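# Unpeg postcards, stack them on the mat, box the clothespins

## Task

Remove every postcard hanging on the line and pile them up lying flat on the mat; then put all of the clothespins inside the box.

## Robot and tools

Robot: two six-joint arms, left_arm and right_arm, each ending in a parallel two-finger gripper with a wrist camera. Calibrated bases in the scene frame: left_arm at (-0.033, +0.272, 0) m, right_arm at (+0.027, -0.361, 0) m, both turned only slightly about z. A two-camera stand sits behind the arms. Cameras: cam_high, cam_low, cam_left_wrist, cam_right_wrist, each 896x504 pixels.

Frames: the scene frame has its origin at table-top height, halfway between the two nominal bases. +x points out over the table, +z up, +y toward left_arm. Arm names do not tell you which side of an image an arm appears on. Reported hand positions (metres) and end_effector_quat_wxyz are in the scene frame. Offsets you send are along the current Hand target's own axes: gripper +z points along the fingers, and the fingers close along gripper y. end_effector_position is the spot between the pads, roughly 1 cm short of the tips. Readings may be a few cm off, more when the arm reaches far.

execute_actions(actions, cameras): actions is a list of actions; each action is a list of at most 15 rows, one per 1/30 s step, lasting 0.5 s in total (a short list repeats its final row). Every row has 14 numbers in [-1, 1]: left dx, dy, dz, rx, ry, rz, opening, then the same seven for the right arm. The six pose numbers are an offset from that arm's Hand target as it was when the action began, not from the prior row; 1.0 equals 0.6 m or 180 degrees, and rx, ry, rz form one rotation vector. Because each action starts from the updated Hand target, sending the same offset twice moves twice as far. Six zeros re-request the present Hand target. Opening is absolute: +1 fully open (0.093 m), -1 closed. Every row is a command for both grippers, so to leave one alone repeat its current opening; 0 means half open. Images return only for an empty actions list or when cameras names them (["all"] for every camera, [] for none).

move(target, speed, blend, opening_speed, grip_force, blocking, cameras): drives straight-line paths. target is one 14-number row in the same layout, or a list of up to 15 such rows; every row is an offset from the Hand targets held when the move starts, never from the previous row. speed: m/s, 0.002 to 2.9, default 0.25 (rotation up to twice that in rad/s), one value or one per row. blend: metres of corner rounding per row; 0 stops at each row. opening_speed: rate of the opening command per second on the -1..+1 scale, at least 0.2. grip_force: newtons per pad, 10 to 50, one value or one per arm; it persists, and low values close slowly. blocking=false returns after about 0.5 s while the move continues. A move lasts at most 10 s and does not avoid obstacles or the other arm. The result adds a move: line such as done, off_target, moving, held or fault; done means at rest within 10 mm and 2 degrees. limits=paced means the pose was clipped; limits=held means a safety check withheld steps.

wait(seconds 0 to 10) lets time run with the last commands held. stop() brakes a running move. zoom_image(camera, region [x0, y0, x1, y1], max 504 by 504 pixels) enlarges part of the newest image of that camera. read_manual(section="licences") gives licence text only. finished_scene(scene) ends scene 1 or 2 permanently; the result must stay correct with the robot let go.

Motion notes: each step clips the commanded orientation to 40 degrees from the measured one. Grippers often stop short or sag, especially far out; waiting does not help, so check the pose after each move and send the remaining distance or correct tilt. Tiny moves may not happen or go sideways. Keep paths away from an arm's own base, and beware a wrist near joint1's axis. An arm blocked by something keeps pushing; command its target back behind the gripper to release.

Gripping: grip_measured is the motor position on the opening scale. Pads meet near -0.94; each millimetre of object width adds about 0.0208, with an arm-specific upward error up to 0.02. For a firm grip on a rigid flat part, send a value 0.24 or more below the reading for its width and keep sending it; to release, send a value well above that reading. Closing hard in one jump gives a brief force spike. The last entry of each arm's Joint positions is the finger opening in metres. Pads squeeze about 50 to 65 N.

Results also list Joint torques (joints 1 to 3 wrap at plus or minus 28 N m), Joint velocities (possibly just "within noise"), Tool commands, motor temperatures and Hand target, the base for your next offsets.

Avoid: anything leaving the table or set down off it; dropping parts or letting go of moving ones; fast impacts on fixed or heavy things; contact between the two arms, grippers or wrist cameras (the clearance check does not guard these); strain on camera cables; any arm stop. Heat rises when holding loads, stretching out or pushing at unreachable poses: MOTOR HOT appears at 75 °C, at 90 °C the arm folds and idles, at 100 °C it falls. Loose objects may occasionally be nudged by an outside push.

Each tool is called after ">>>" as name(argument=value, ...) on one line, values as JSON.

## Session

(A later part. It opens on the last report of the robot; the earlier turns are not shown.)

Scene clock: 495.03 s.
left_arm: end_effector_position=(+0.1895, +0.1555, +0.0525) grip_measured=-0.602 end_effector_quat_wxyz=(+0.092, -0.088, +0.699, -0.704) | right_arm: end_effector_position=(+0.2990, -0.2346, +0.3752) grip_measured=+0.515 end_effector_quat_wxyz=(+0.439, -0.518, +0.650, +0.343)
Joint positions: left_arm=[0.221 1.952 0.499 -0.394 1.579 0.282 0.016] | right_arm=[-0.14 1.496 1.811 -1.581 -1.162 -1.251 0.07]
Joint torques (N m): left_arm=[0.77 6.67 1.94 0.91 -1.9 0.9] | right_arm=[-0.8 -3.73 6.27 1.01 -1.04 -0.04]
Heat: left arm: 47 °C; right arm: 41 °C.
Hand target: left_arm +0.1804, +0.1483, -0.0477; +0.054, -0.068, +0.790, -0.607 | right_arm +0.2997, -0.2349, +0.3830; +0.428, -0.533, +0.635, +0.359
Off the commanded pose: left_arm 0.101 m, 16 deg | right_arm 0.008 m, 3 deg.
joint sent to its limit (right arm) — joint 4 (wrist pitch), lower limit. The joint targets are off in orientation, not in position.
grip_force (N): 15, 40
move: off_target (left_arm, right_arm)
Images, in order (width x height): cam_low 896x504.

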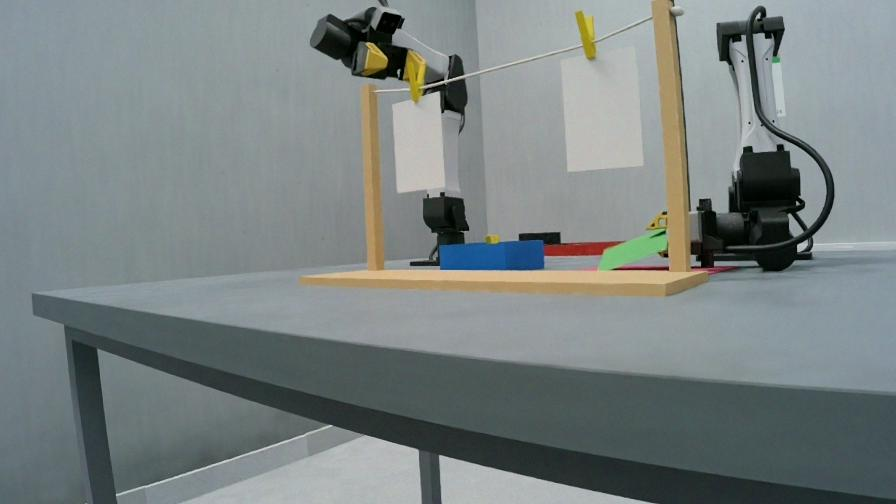

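>>> move(target=[0,-0.155,-0.0413,0,0,0,-0.6,0,0,0,0,0,0,0.516], speed=0.15, cameras=["all"])

>>> zoom_image(camera="cam_low", region=[540, 150, 760, 290])

Scene clock: 503.63 s.
left_arm: end_effector_position=(+0.1798, +0.1489, +0.0478) grip_measured=-0.602 end_effector_quat_wxyz=(+0.049, -0.073, +0.786, -0.611) | right_arm: end_effector_position=(+0.2990, -0.2346, +0.3752) grip_measured=+0.515 end_effector_quat_wxyz=(+0.439, -0.518, +0.650, +0.343)
Joint positions: left_arm=[0.169 1.72 0.485 -0.443 1.319 0.098 0.016] | right_arm=[-0.14 1.496 1.811 -1.581 -1.162 -1.251 0.07]
Joint torques (N m): left_arm=[-0.14 -5.93 4.05 0.36 0.66 -0.11] | right_arm=[-0.8 -3.73 6.28 1.01 -1.04 -0.03]
Heat: left arm: 47 °C; right arm: 41 °C.
Hand target: left_arm +0.1803, +0.1481, +0.0486; +0.054, -0.068, +0.790, -0.607 | right_arm +0.2997, -0.2349, +0.3830; +0.428, -0.533, +0.635, +0.359
Off the commanded pose: left_arm 0.001 m, 1 deg | right_arm 0.008 m, 3 deg.
joint sent to its limit (right arm) — joint 4 (wrist pitch), lower limit. The joint targets are off in orientation, not in position.
grip_force (N): 15, 40
move: off_target (right_arm)

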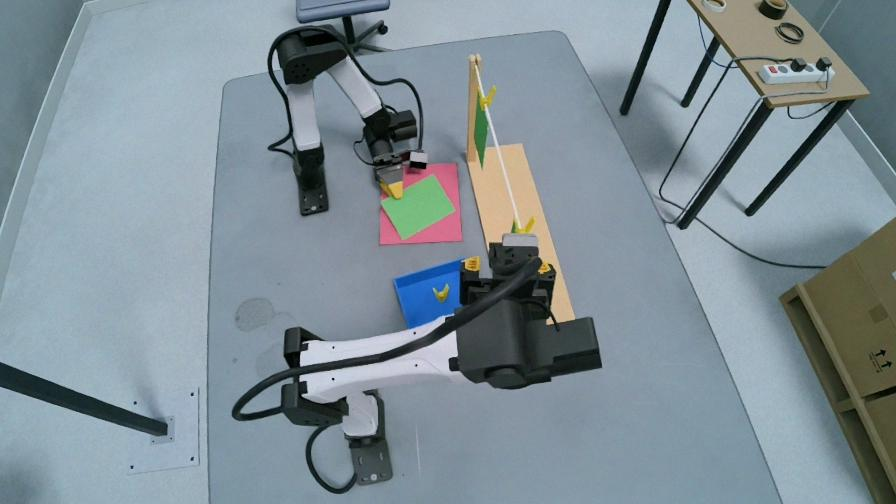

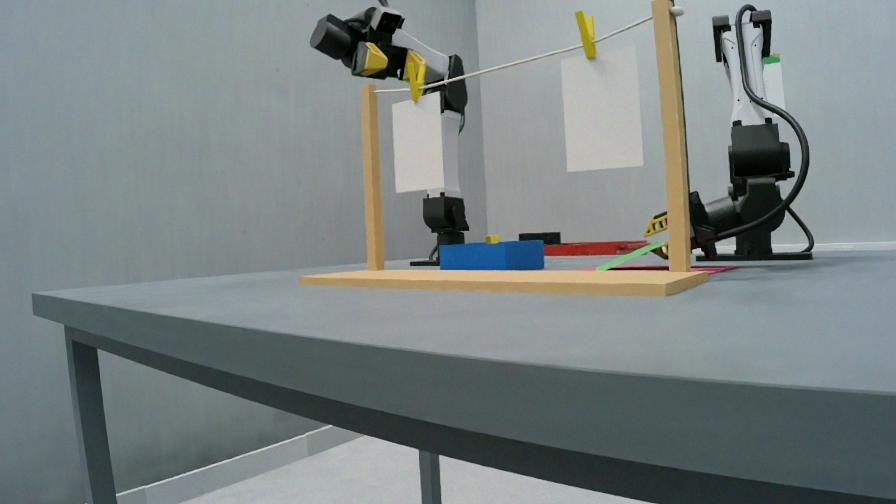

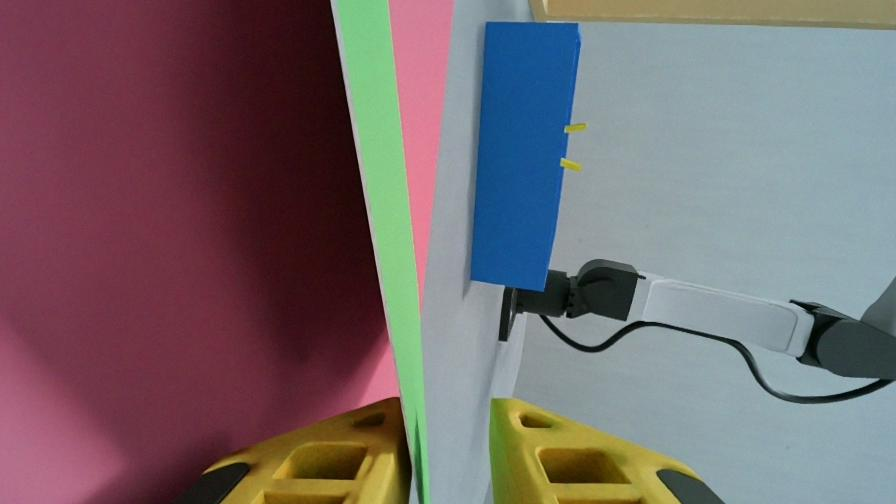

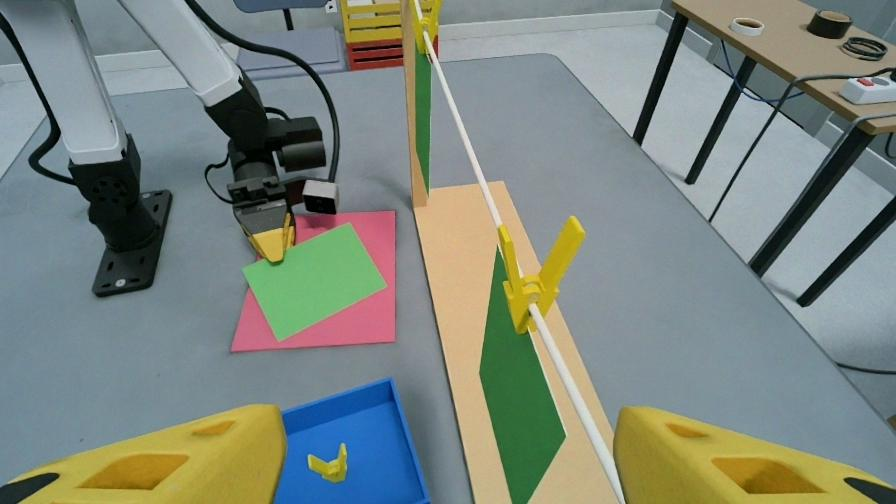

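Scaled by 2.291.

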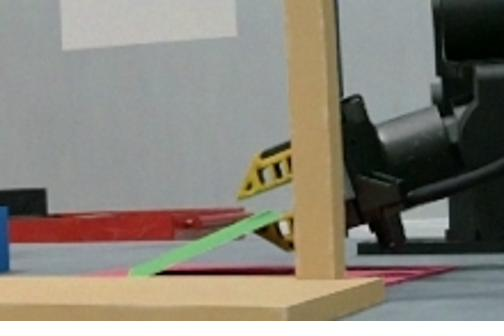

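>>> move(target=[[0,0,0,0,0,0,-1,0,0,0,0,0,0,0.516],[-0.0235,0.0068,-0.0098,0,0.0644,0.0171,-1,0,0,0,0,0,0,0.516]], speed=0.1, opening_speed=0.3, cameras=["all"])

>>> zoom_image(camera="cam_low", region=[540, 150, 760, 290])

Scene clock: 530.90 s.
left_arm: end_effector_position=(+0.1907, +0.1558, +0.0476) grip_measured=-0.971 end_effector_quat_wxyz=(-0.014, +0.006, +0.792, -0.611) | right_arm: end_effector_position=(+0.2990, -0.2346, +0.3752) grip_measured=+0.515 end_effector_quat_wxyz=(+0.439, -0.518, +0.650, +0.343)
Joint positions: left_arm=[0.169 2.022 0.833 -1.099 1.227 0.732 0] | right_arm=[-0.14 1.496 1.811 -1.581 -1.162 -1.251 0.07]
Joint torques (N m): left_arm=[0.34 -5.45 4.85 -0.82 0.54 0.21] | right_arm=[-0.79 -3.74 6.28 1.01 -1.04 -0.04]
Heat: left arm: 45 °C; right arm: 41 °C.
Hand target: left_arm +0.1930, +0.1572, +0.0462; -0.010, +0.015, +0.793, -0.609 | right_arm +0.2997, -0.2349, +0.3830; +0.428, -0.533, +0.635, +0.359
Off the commanded pose: left_arm 0.003 m, 1 deg | right_arm 0.008 m, 3 deg.
joint sent to its limit (right arm) — joint 4 (wrist pitch), lower limit. The joint targets are off in orientation, not in position.
grip_force (N): 15, 40
move: off_target (right_arm)

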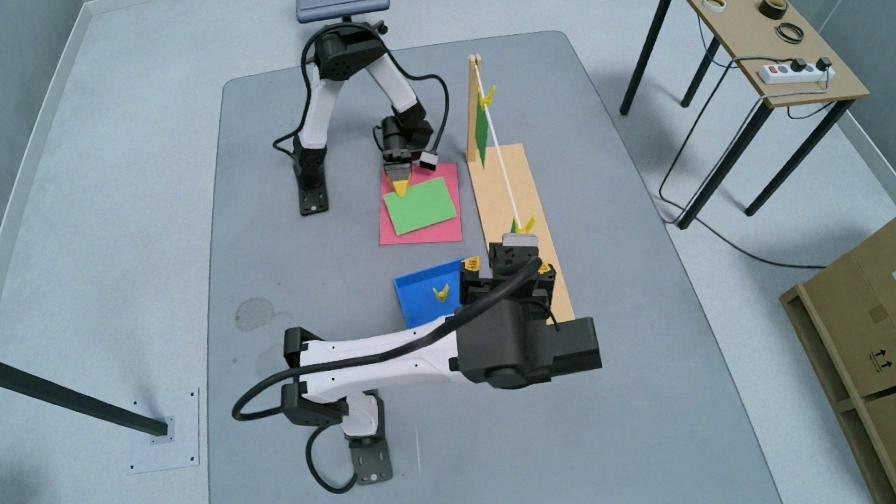

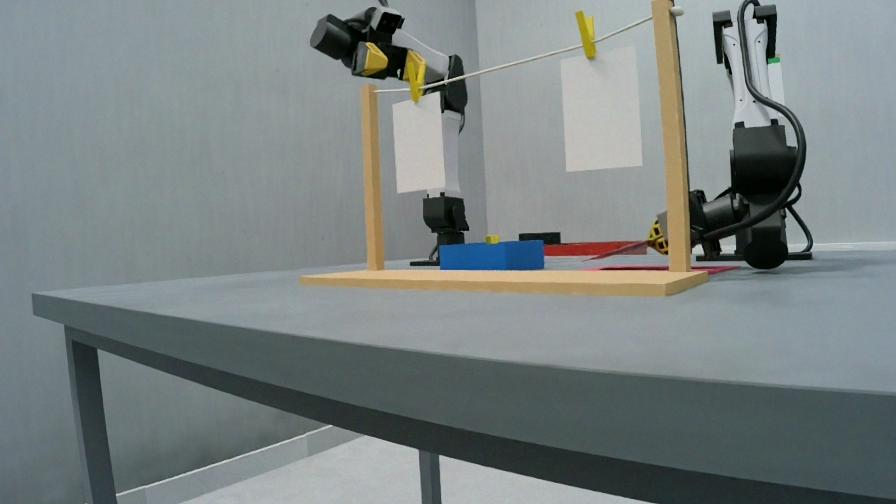

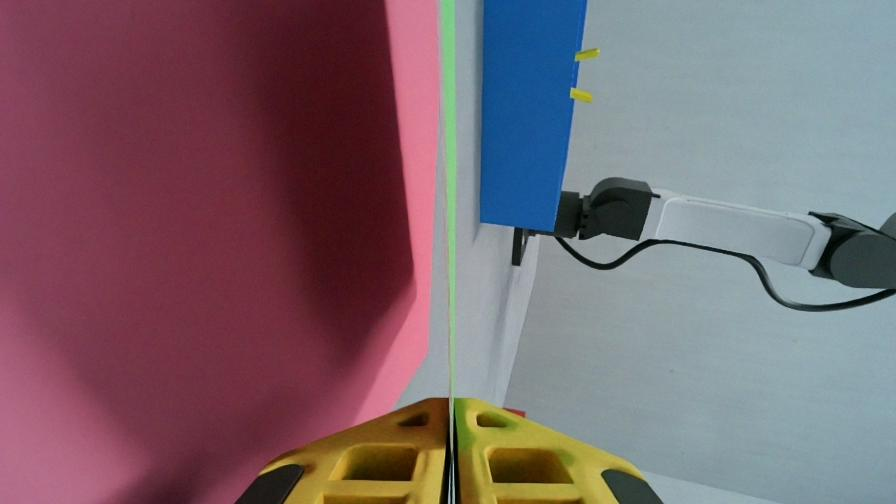

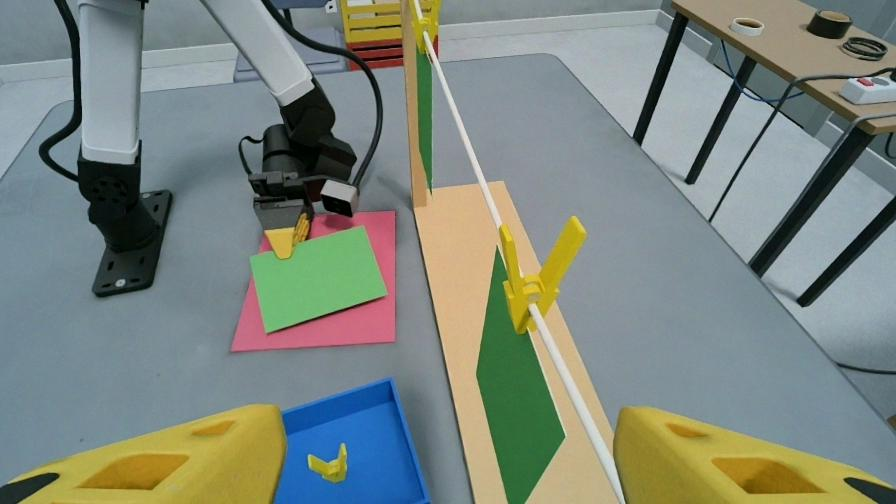

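Scaled by 2.291.

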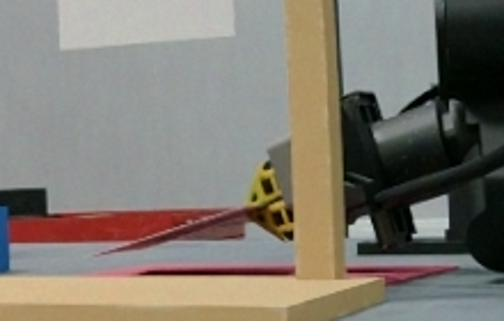

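>>> move(target=[[0,0.0161,0.0043,0,0,0,-1,0,0,0,0,0,0,0.516],[0,0.0161,0.0043,0,0,0,-0.35,0,0,0,0,0,0,0.516]], speed=0.1, opening_speed=0.3, cameras=["cam_high","cam_low","cam_left_wrist"])

>>> zoom_image(camera="cam_low", region=[540, 150, 760, 290])

Scene clock: 554.97 s.
left_arm: end_effector_position=(+0.1897, +0.1557, +0.0445) grip_measured=-0.352 end_effector_quat_wxyz=(-0.019, +0.004, +0.791, -0.611) | right_arm: end_effector_position=(+0.2990, -0.2346, +0.3752) grip_measured=+0.515 end_effector_quat_wxyz=(+0.439, -0.518, +0.650, +0.343)
Joint positions: left_arm=[0.169 2.038 0.835 -1.099 1.225 0.737 0.028] | right_arm=[-0.14 1.496 1.811 -1.581 -1.162 -1.251 0.07]
Joint torques (N m): left_arm=[0.46 -3.79 4.11 -0.52 0.53 0.32] | right_arm=[-0.79 -3.73 6.27 1.01 -1.04 -0.04]
Heat: left arm: 45 °C; right arm: 40 °C.
Hand target: left_arm +0.1929, +0.1572, +0.0362; -0.010, +0.015, +0.793, -0.609 | right_arm +0.2997, -0.2349, +0.3830; +0.428, -0.533, +0.635, +0.359
Off the commanded pose: left_arm 0.009 m, 2 deg | right_arm 0.008 m, 3 deg.
joint sent to its limit (right arm) — joint 4 (wrist pitch), lower limit. The joint targets are off in orientation, not in position.
grip_force (N): 15, 40
move: off_target (right_arm)
Images, in order (width x height): cam_high 896x504, cam_low 896x504, cam_left_wrist 896x504.

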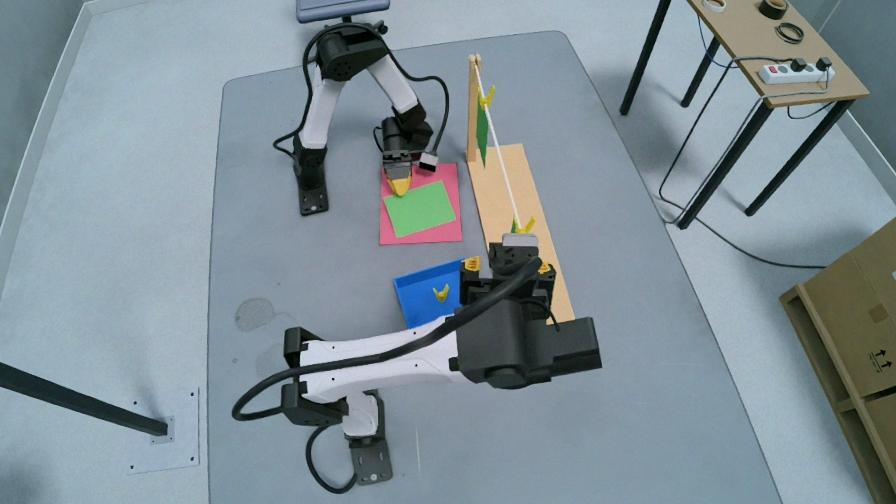

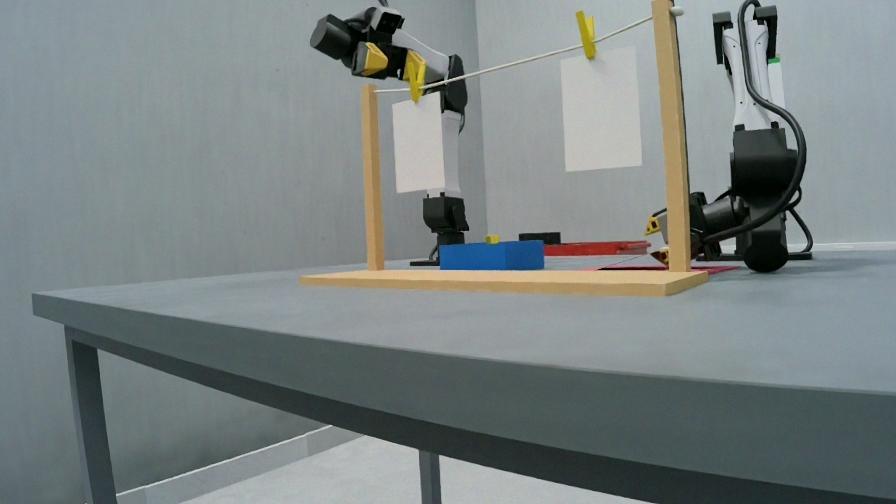

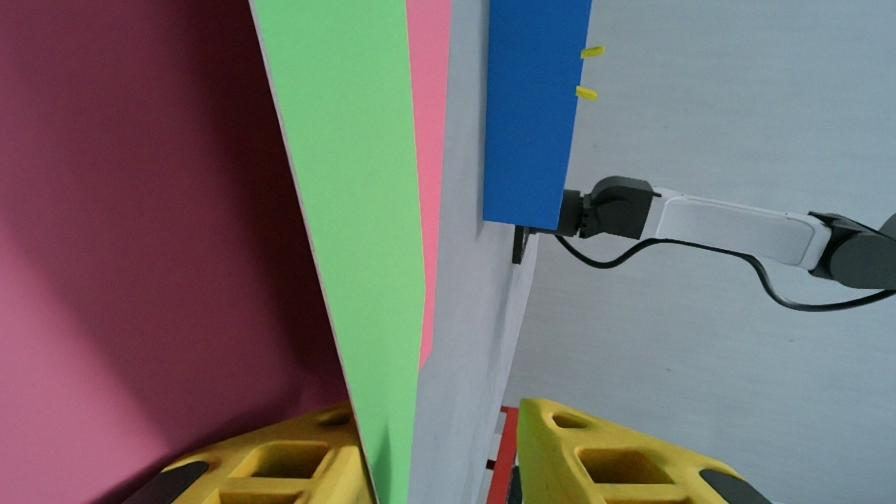

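Scaled by 2.291.

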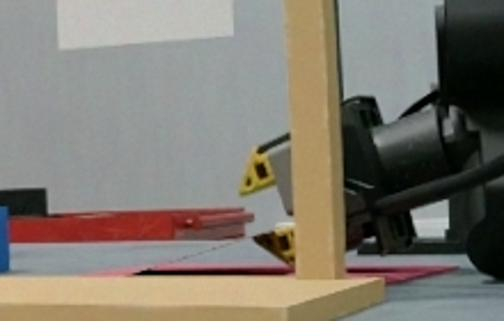

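>>> move(target=[[0,-0.0145,-0.0039,0,0,0,-0.35,0,0,0,0,0,0,0.516],[0,0.0198,-0.1327,0,0,0,-0.35,0,0,0,0,0,0,0.516]], speed=0.2, cameras=["all"])

>>> zoom_image(camera="cam_low", region=[540, 150, 760, 290])

Scene clock: 570.67 s.
left_arm: end_effector_position=(+0.2031, +0.2390, +0.0519) grip_measured=-0.352 end_effector_quat_wxyz=(+0.005, +0.021, +0.801, -0.599) | right_arm: end_effector_position=(+0.2990, -0.2346, +0.3752) grip_measured=+0.515 end_effector_quat_wxyz=(+0.439, -0.518, +0.650, +0.343)
Joint positions: left_arm=[0.461 2.182 1.076 -1.493 0.991 1.139 0.028] | right_arm=[-0.14 1.496 1.811 -1.581 -1.162 -1.251 0.07]
Joint torques (N m): left_arm=[0.62 -4.27 2.35 -1.41 0.37 0.21] | right_arm=[-0.79 -3.74 6.28 1.01 -1.04 -0.04]
Heat: left arm: 45 °C; right arm: 40 °C.
Hand target: left_arm +0.1959, +0.2372, +0.0453; -0.010, +0.015, +0.793, -0.609 | right_arm +0.2997, -0.2349, +0.3830; +0.428, -0.533, +0.635, +0.359
Off the commanded pose: left_arm 0.010 m, 2 deg | right_arm 0.008 m, 3 deg.
joint sent to its limit (right arm) — joint 4 (wrist pitch), lower limit. The joint targets are off in orientation, not in position.
grip_force (N): 15, 40
move: off_target (right_arm)

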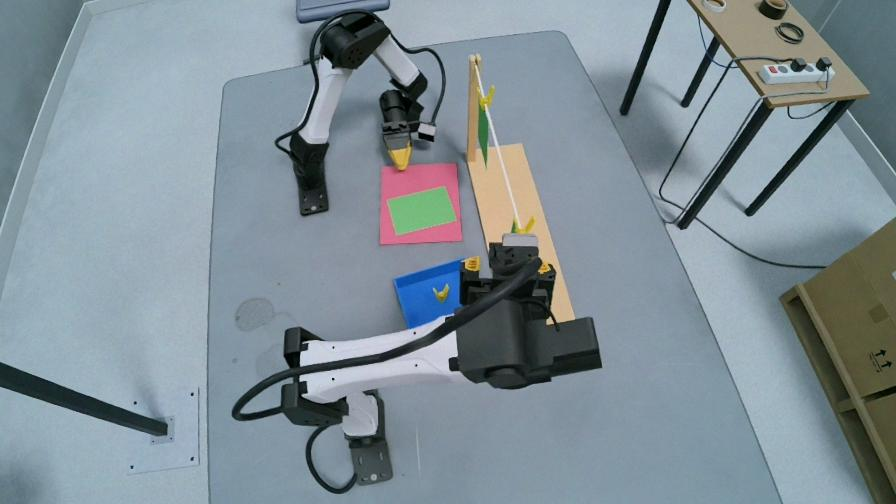

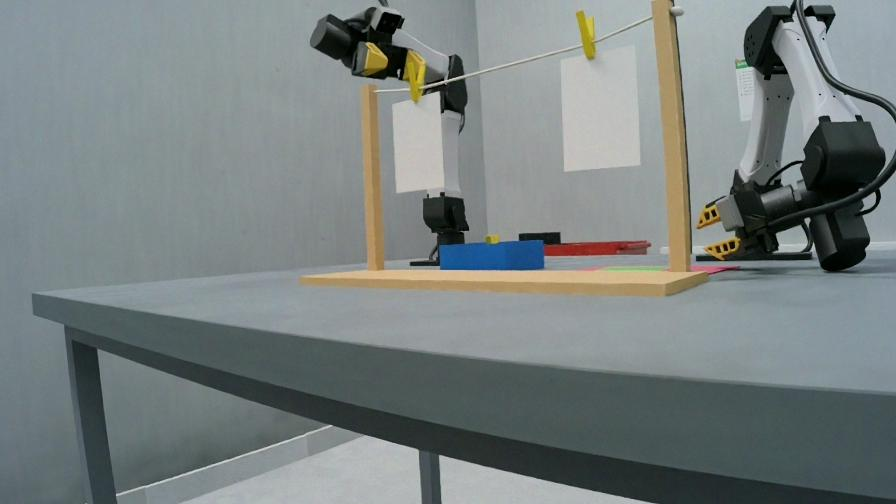

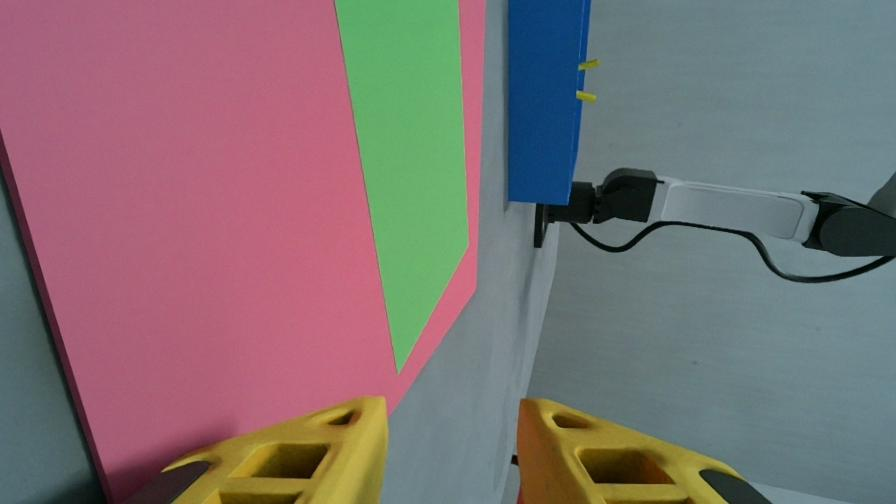

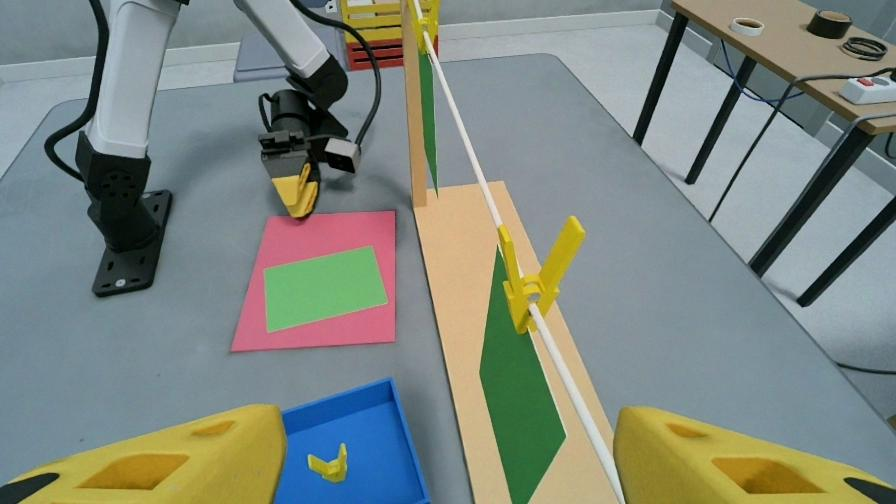

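Scaled by 2.291.

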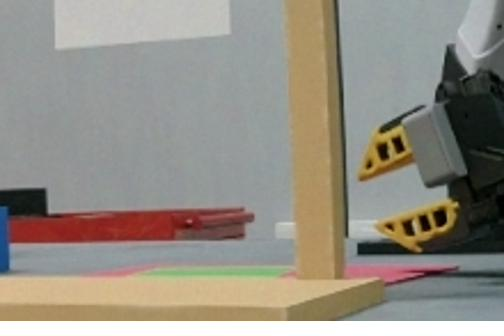

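>>> move(target=[[-0.0015,-0.2086,-0.0264,0.0173,-0.0477,0.2452,-0.316,0,0,0,0,0,0,0.516],[-0.242,-0.3494,0.4212,0.0346,-0.0953,0.4903,-0.316,0,0,0,0,0,0,0.516]], speed=0.25, blend=0.03, cameras=["all"])

Scene clock: 611.87 s.
left_arm: end_effector_position=(+0.3304, -0.0646, +0.1899) grip_measured=-0.318 end_effector_quat_wxyz=(+0.524, +0.483, +0.515, -0.476) | right_arm: end_effector_position=(+0.2990, -0.2346, +0.3752) grip_measured=+0.515 end_effector_quat_wxyz=(+0.439, -0.518, +0.650, +0.343)
Joint positions: left_arm=[-0.481 1.981 1.019 0.969 1.041 0.009 0.03] | right_arm=[-0.14 1.496 1.811 -1.581 -1.162 -1.251 0.07]
Joint torques (N m): left_arm=[-0.08 -7.86 6.23 2.29 -0.02 -0.15] | right_arm=[-0.79 -3.74 6.28 1.01 -1.04 -0.04]
Motor temperatures (°C): left_arm=[32 41 43 40 30 29 31] | right_arm=[32 40 40 35 32 29 30]
Heat: left arm: 43 °C; right arm: 40 °C.
Hand target: left_arm +0.3300, -0.0662, +0.1828; +0.521, +0.478, +0.521, -0.478 | right_arm +0.2997, -0.2349, +0.3830; +0.428, -0.533, +0.635, +0.359
Off the commanded pose: left_arm 0.007 m, 1 deg | right_arm 0.008 m, 3 deg.
joint sent to its limit (right arm) — joint 4 (wrist pitch), lower limit. The joint targets are off in orientation, not in position.
grip_force (N): 15, 40
move: off_target (right_arm)

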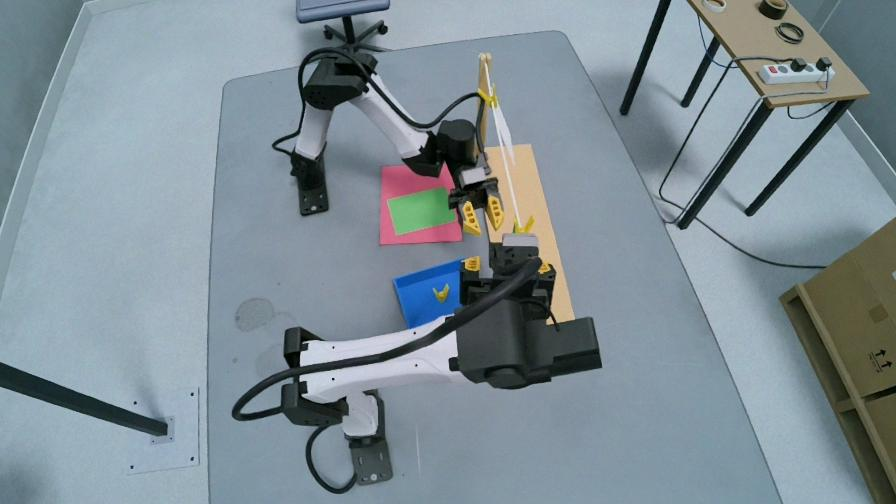

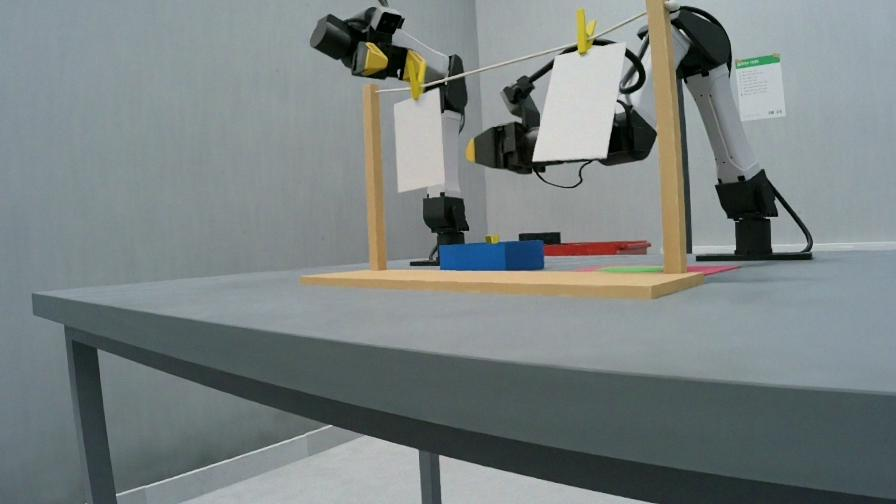

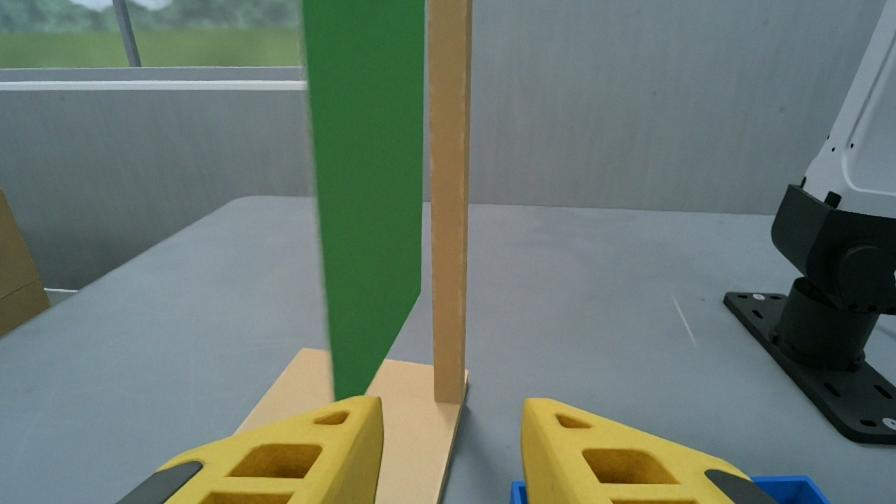

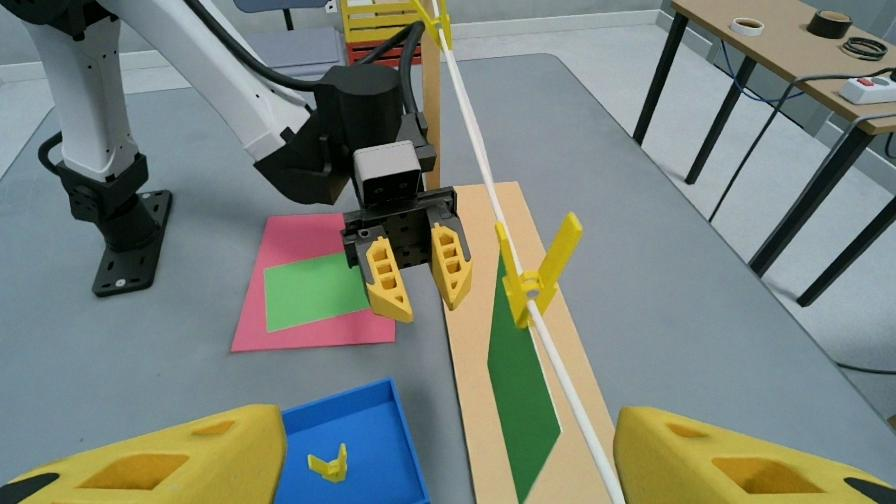

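>>> zoom_image(camera="cam_high", region=[420, 40, 600, 240])

>>> zoom_image(camera="cam_right_wrist", region=[300, 0, 600, 250])

Scaled by 2.520.

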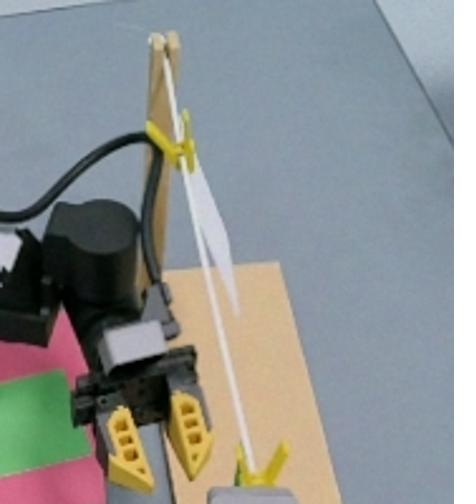

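Scaled by 1.680.

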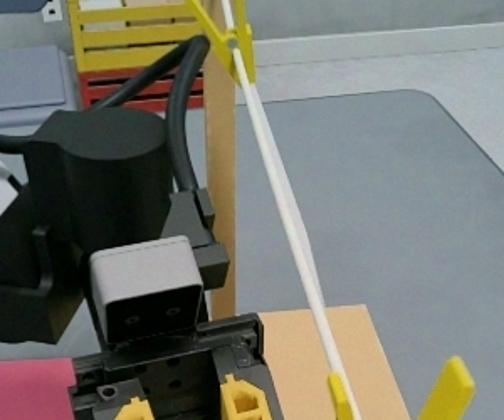

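>>> move(target=[[0.0147,0.0673,0.015,0.0278,0,0,-0.316,0,0,0,0,0,0,0.516],[0.0147,0.0595,0.1028,0.0278,0,0,-0.316,0,0,0,0,0,0,0.516]], speed=0.1, blend=0.01, cameras=["all"])

Scene clock: 651.60 s.
left_arm: end_effector_position=(+0.3639, -0.1228, +0.1738) grip_measured=-0.318 end_effector_quat_wxyz=(+0.497, +0.505, +0.496, -0.502) | right_arm: end_effector_position=(+0.2990, -0.2346, +0.3752) grip_measured=+0.515 end_effector_quat_wxyz=(+0.439, -0.518, +0.650, +0.343)
Joint positions: left_arm=[-0.547 2.227 1.359 0.864 1.069 0.007 0.03] | right_arm=[-0.14 1.496 1.811 -1.581 -1.162 -1.251 0.07]
Joint torques (N m): left_arm=[0.46 -9.74 9.69 1.97 0 -0.11] | right_arm=[-0.8 -3.74 6.27 1.01 -1.04 -0.04]
Motor temperatures (°C): left_arm=[32 46 45 43 29 29 31] | right_arm=[32 40 40 34 32 29 30]
Heat: left arm: 46 °C; right arm: 40 °C.
Hand target: left_arm +0.3710, -0.1244, +0.1740; +0.500, +0.500, +0.500, -0.500 | right_arm +0.2997, -0.2349, +0.3830; +0.428, -0.533, +0.635, +0.359
Off the commanded pose: left_arm 0.007 m, 1 deg | right_arm 0.008 m, 3 deg.
joint sent to its limit (right arm) — joint 4 (wrist pitch), lower limit. The joint targets are off in orientation, not in position.
grip_force (N): 15, 40
move: off_target (right_arm)

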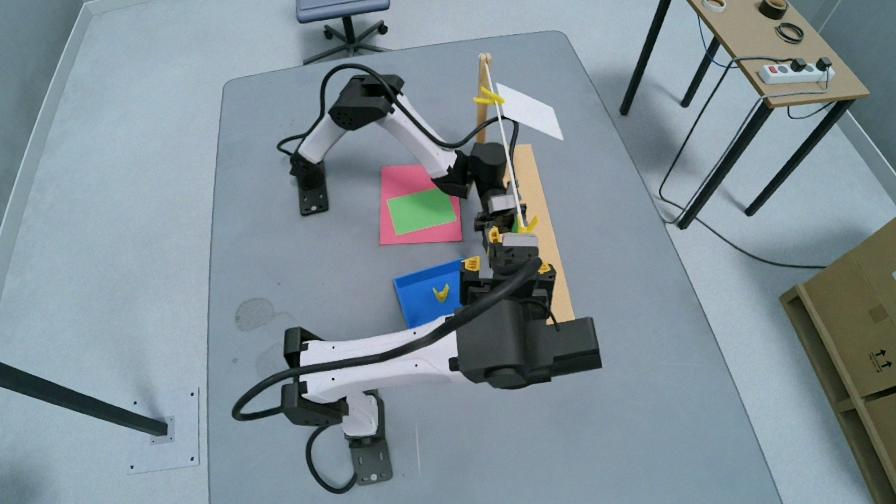

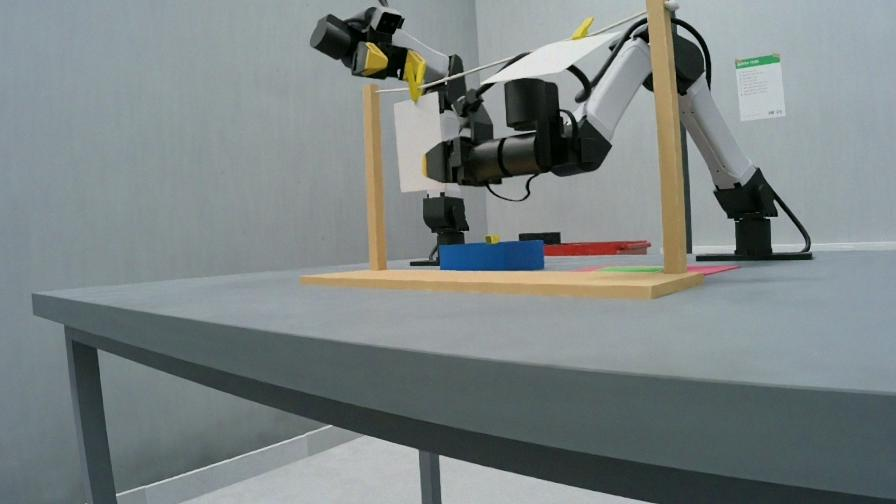

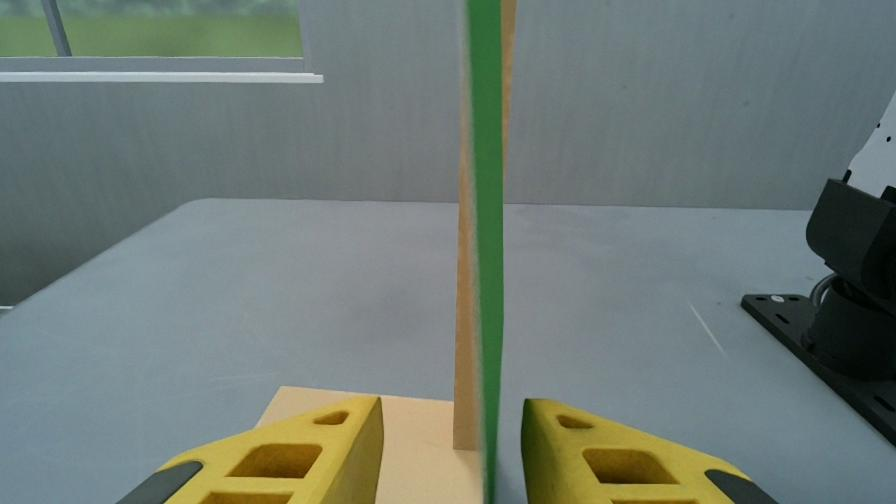

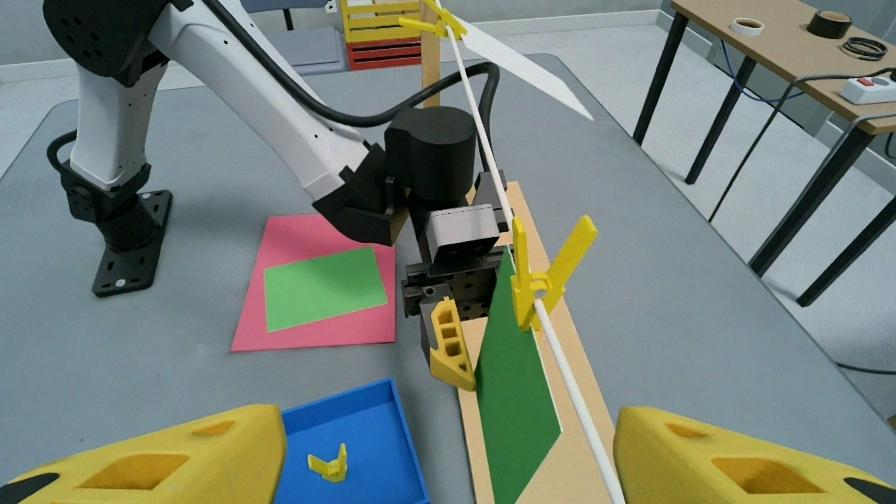

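>>> move(target=[0,0,0,0,0,0,-1,0,0,0,0,0,0,0.516], speed=0.1, opening_speed=0.4, cameras=["all"])

Scene clock: 664.80 s.
left_arm: end_effector_position=(+0.3639, -0.1228, +0.1737) grip_measured=-0.958 end_effector_quat_wxyz=(+0.496, +0.505, +0.497, -0.502) | right_arm: end_effector_position=(+0.2990, -0.2346, +0.3752) grip_measured=+0.515 end_effector_quat_wxyz=(+0.439, -0.518, +0.650, +0.343)
Joint positions: left_arm=[-0.547 2.227 1.359 0.863 1.069 0.007 0] | right_arm=[-0.14 1.496 1.811 -1.581 -1.162 -1.251 0.07]
Joint torques (N m): left_arm=[0.28 -9.63 9.59 2 -0.02 -0.12] | right_arm=[-0.79 -3.73 6.28 1.01 -1.04 -0.04]
Heat: left arm: 48 °C; right arm: 40 °C.
Hand target: left_arm +0.3710, -0.1244, +0.1740; +0.500, +0.500, +0.500, -0.500 | right_arm +0.2997, -0.2349, +0.3830; +0.428, -0.533, +0.635, +0.359
Off the commanded pose: left_arm 0.007 m, 1 deg | right_arm 0.008 m, 3 deg.
joint sent to its limit (right arm) — joint 4 (wrist pitch), lower limit. The joint targets are off in orientation, not in position.
grip_force (N): 15, 40
move: off_target (right_arm)

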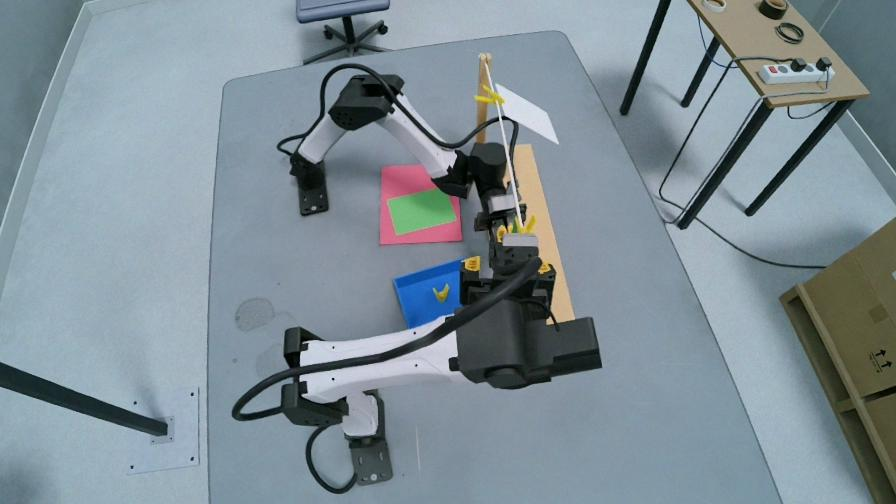

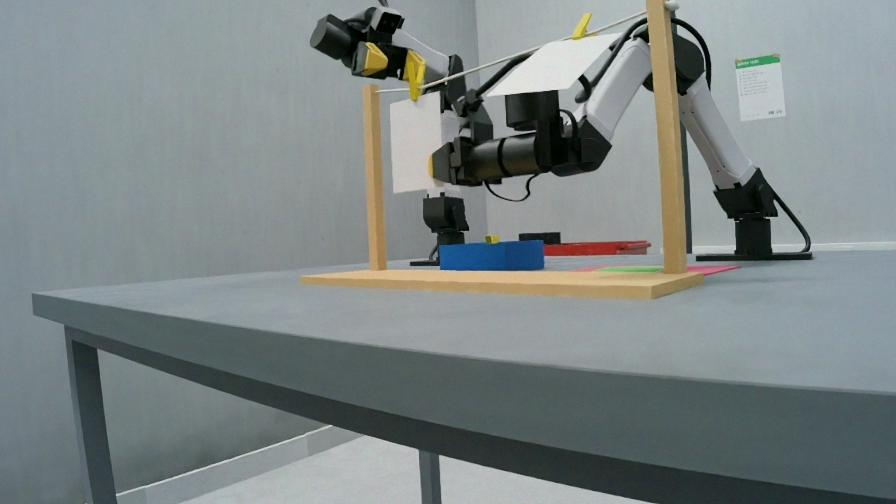

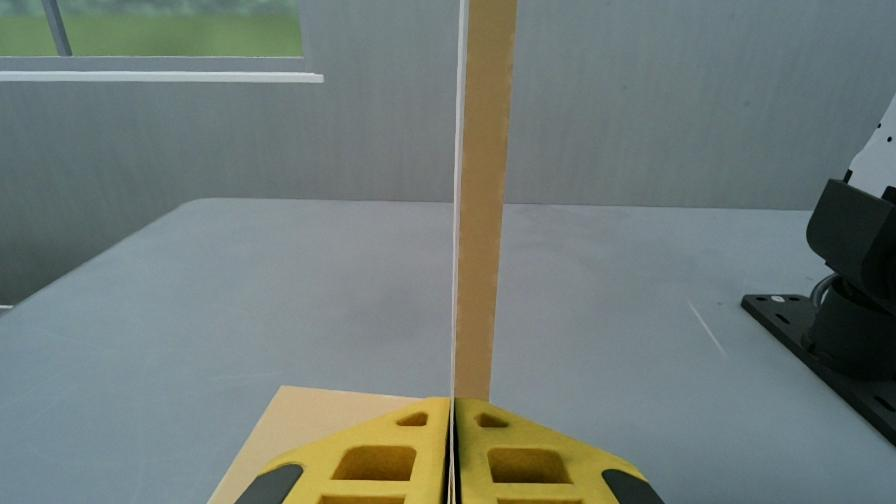

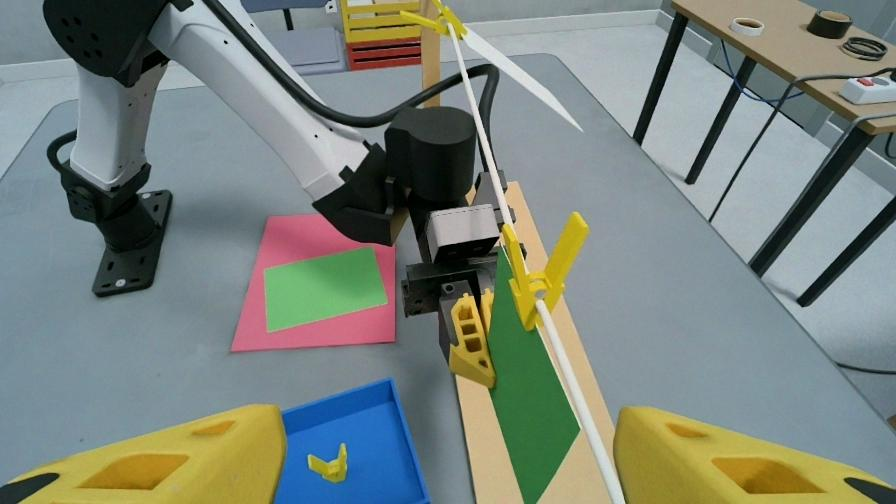

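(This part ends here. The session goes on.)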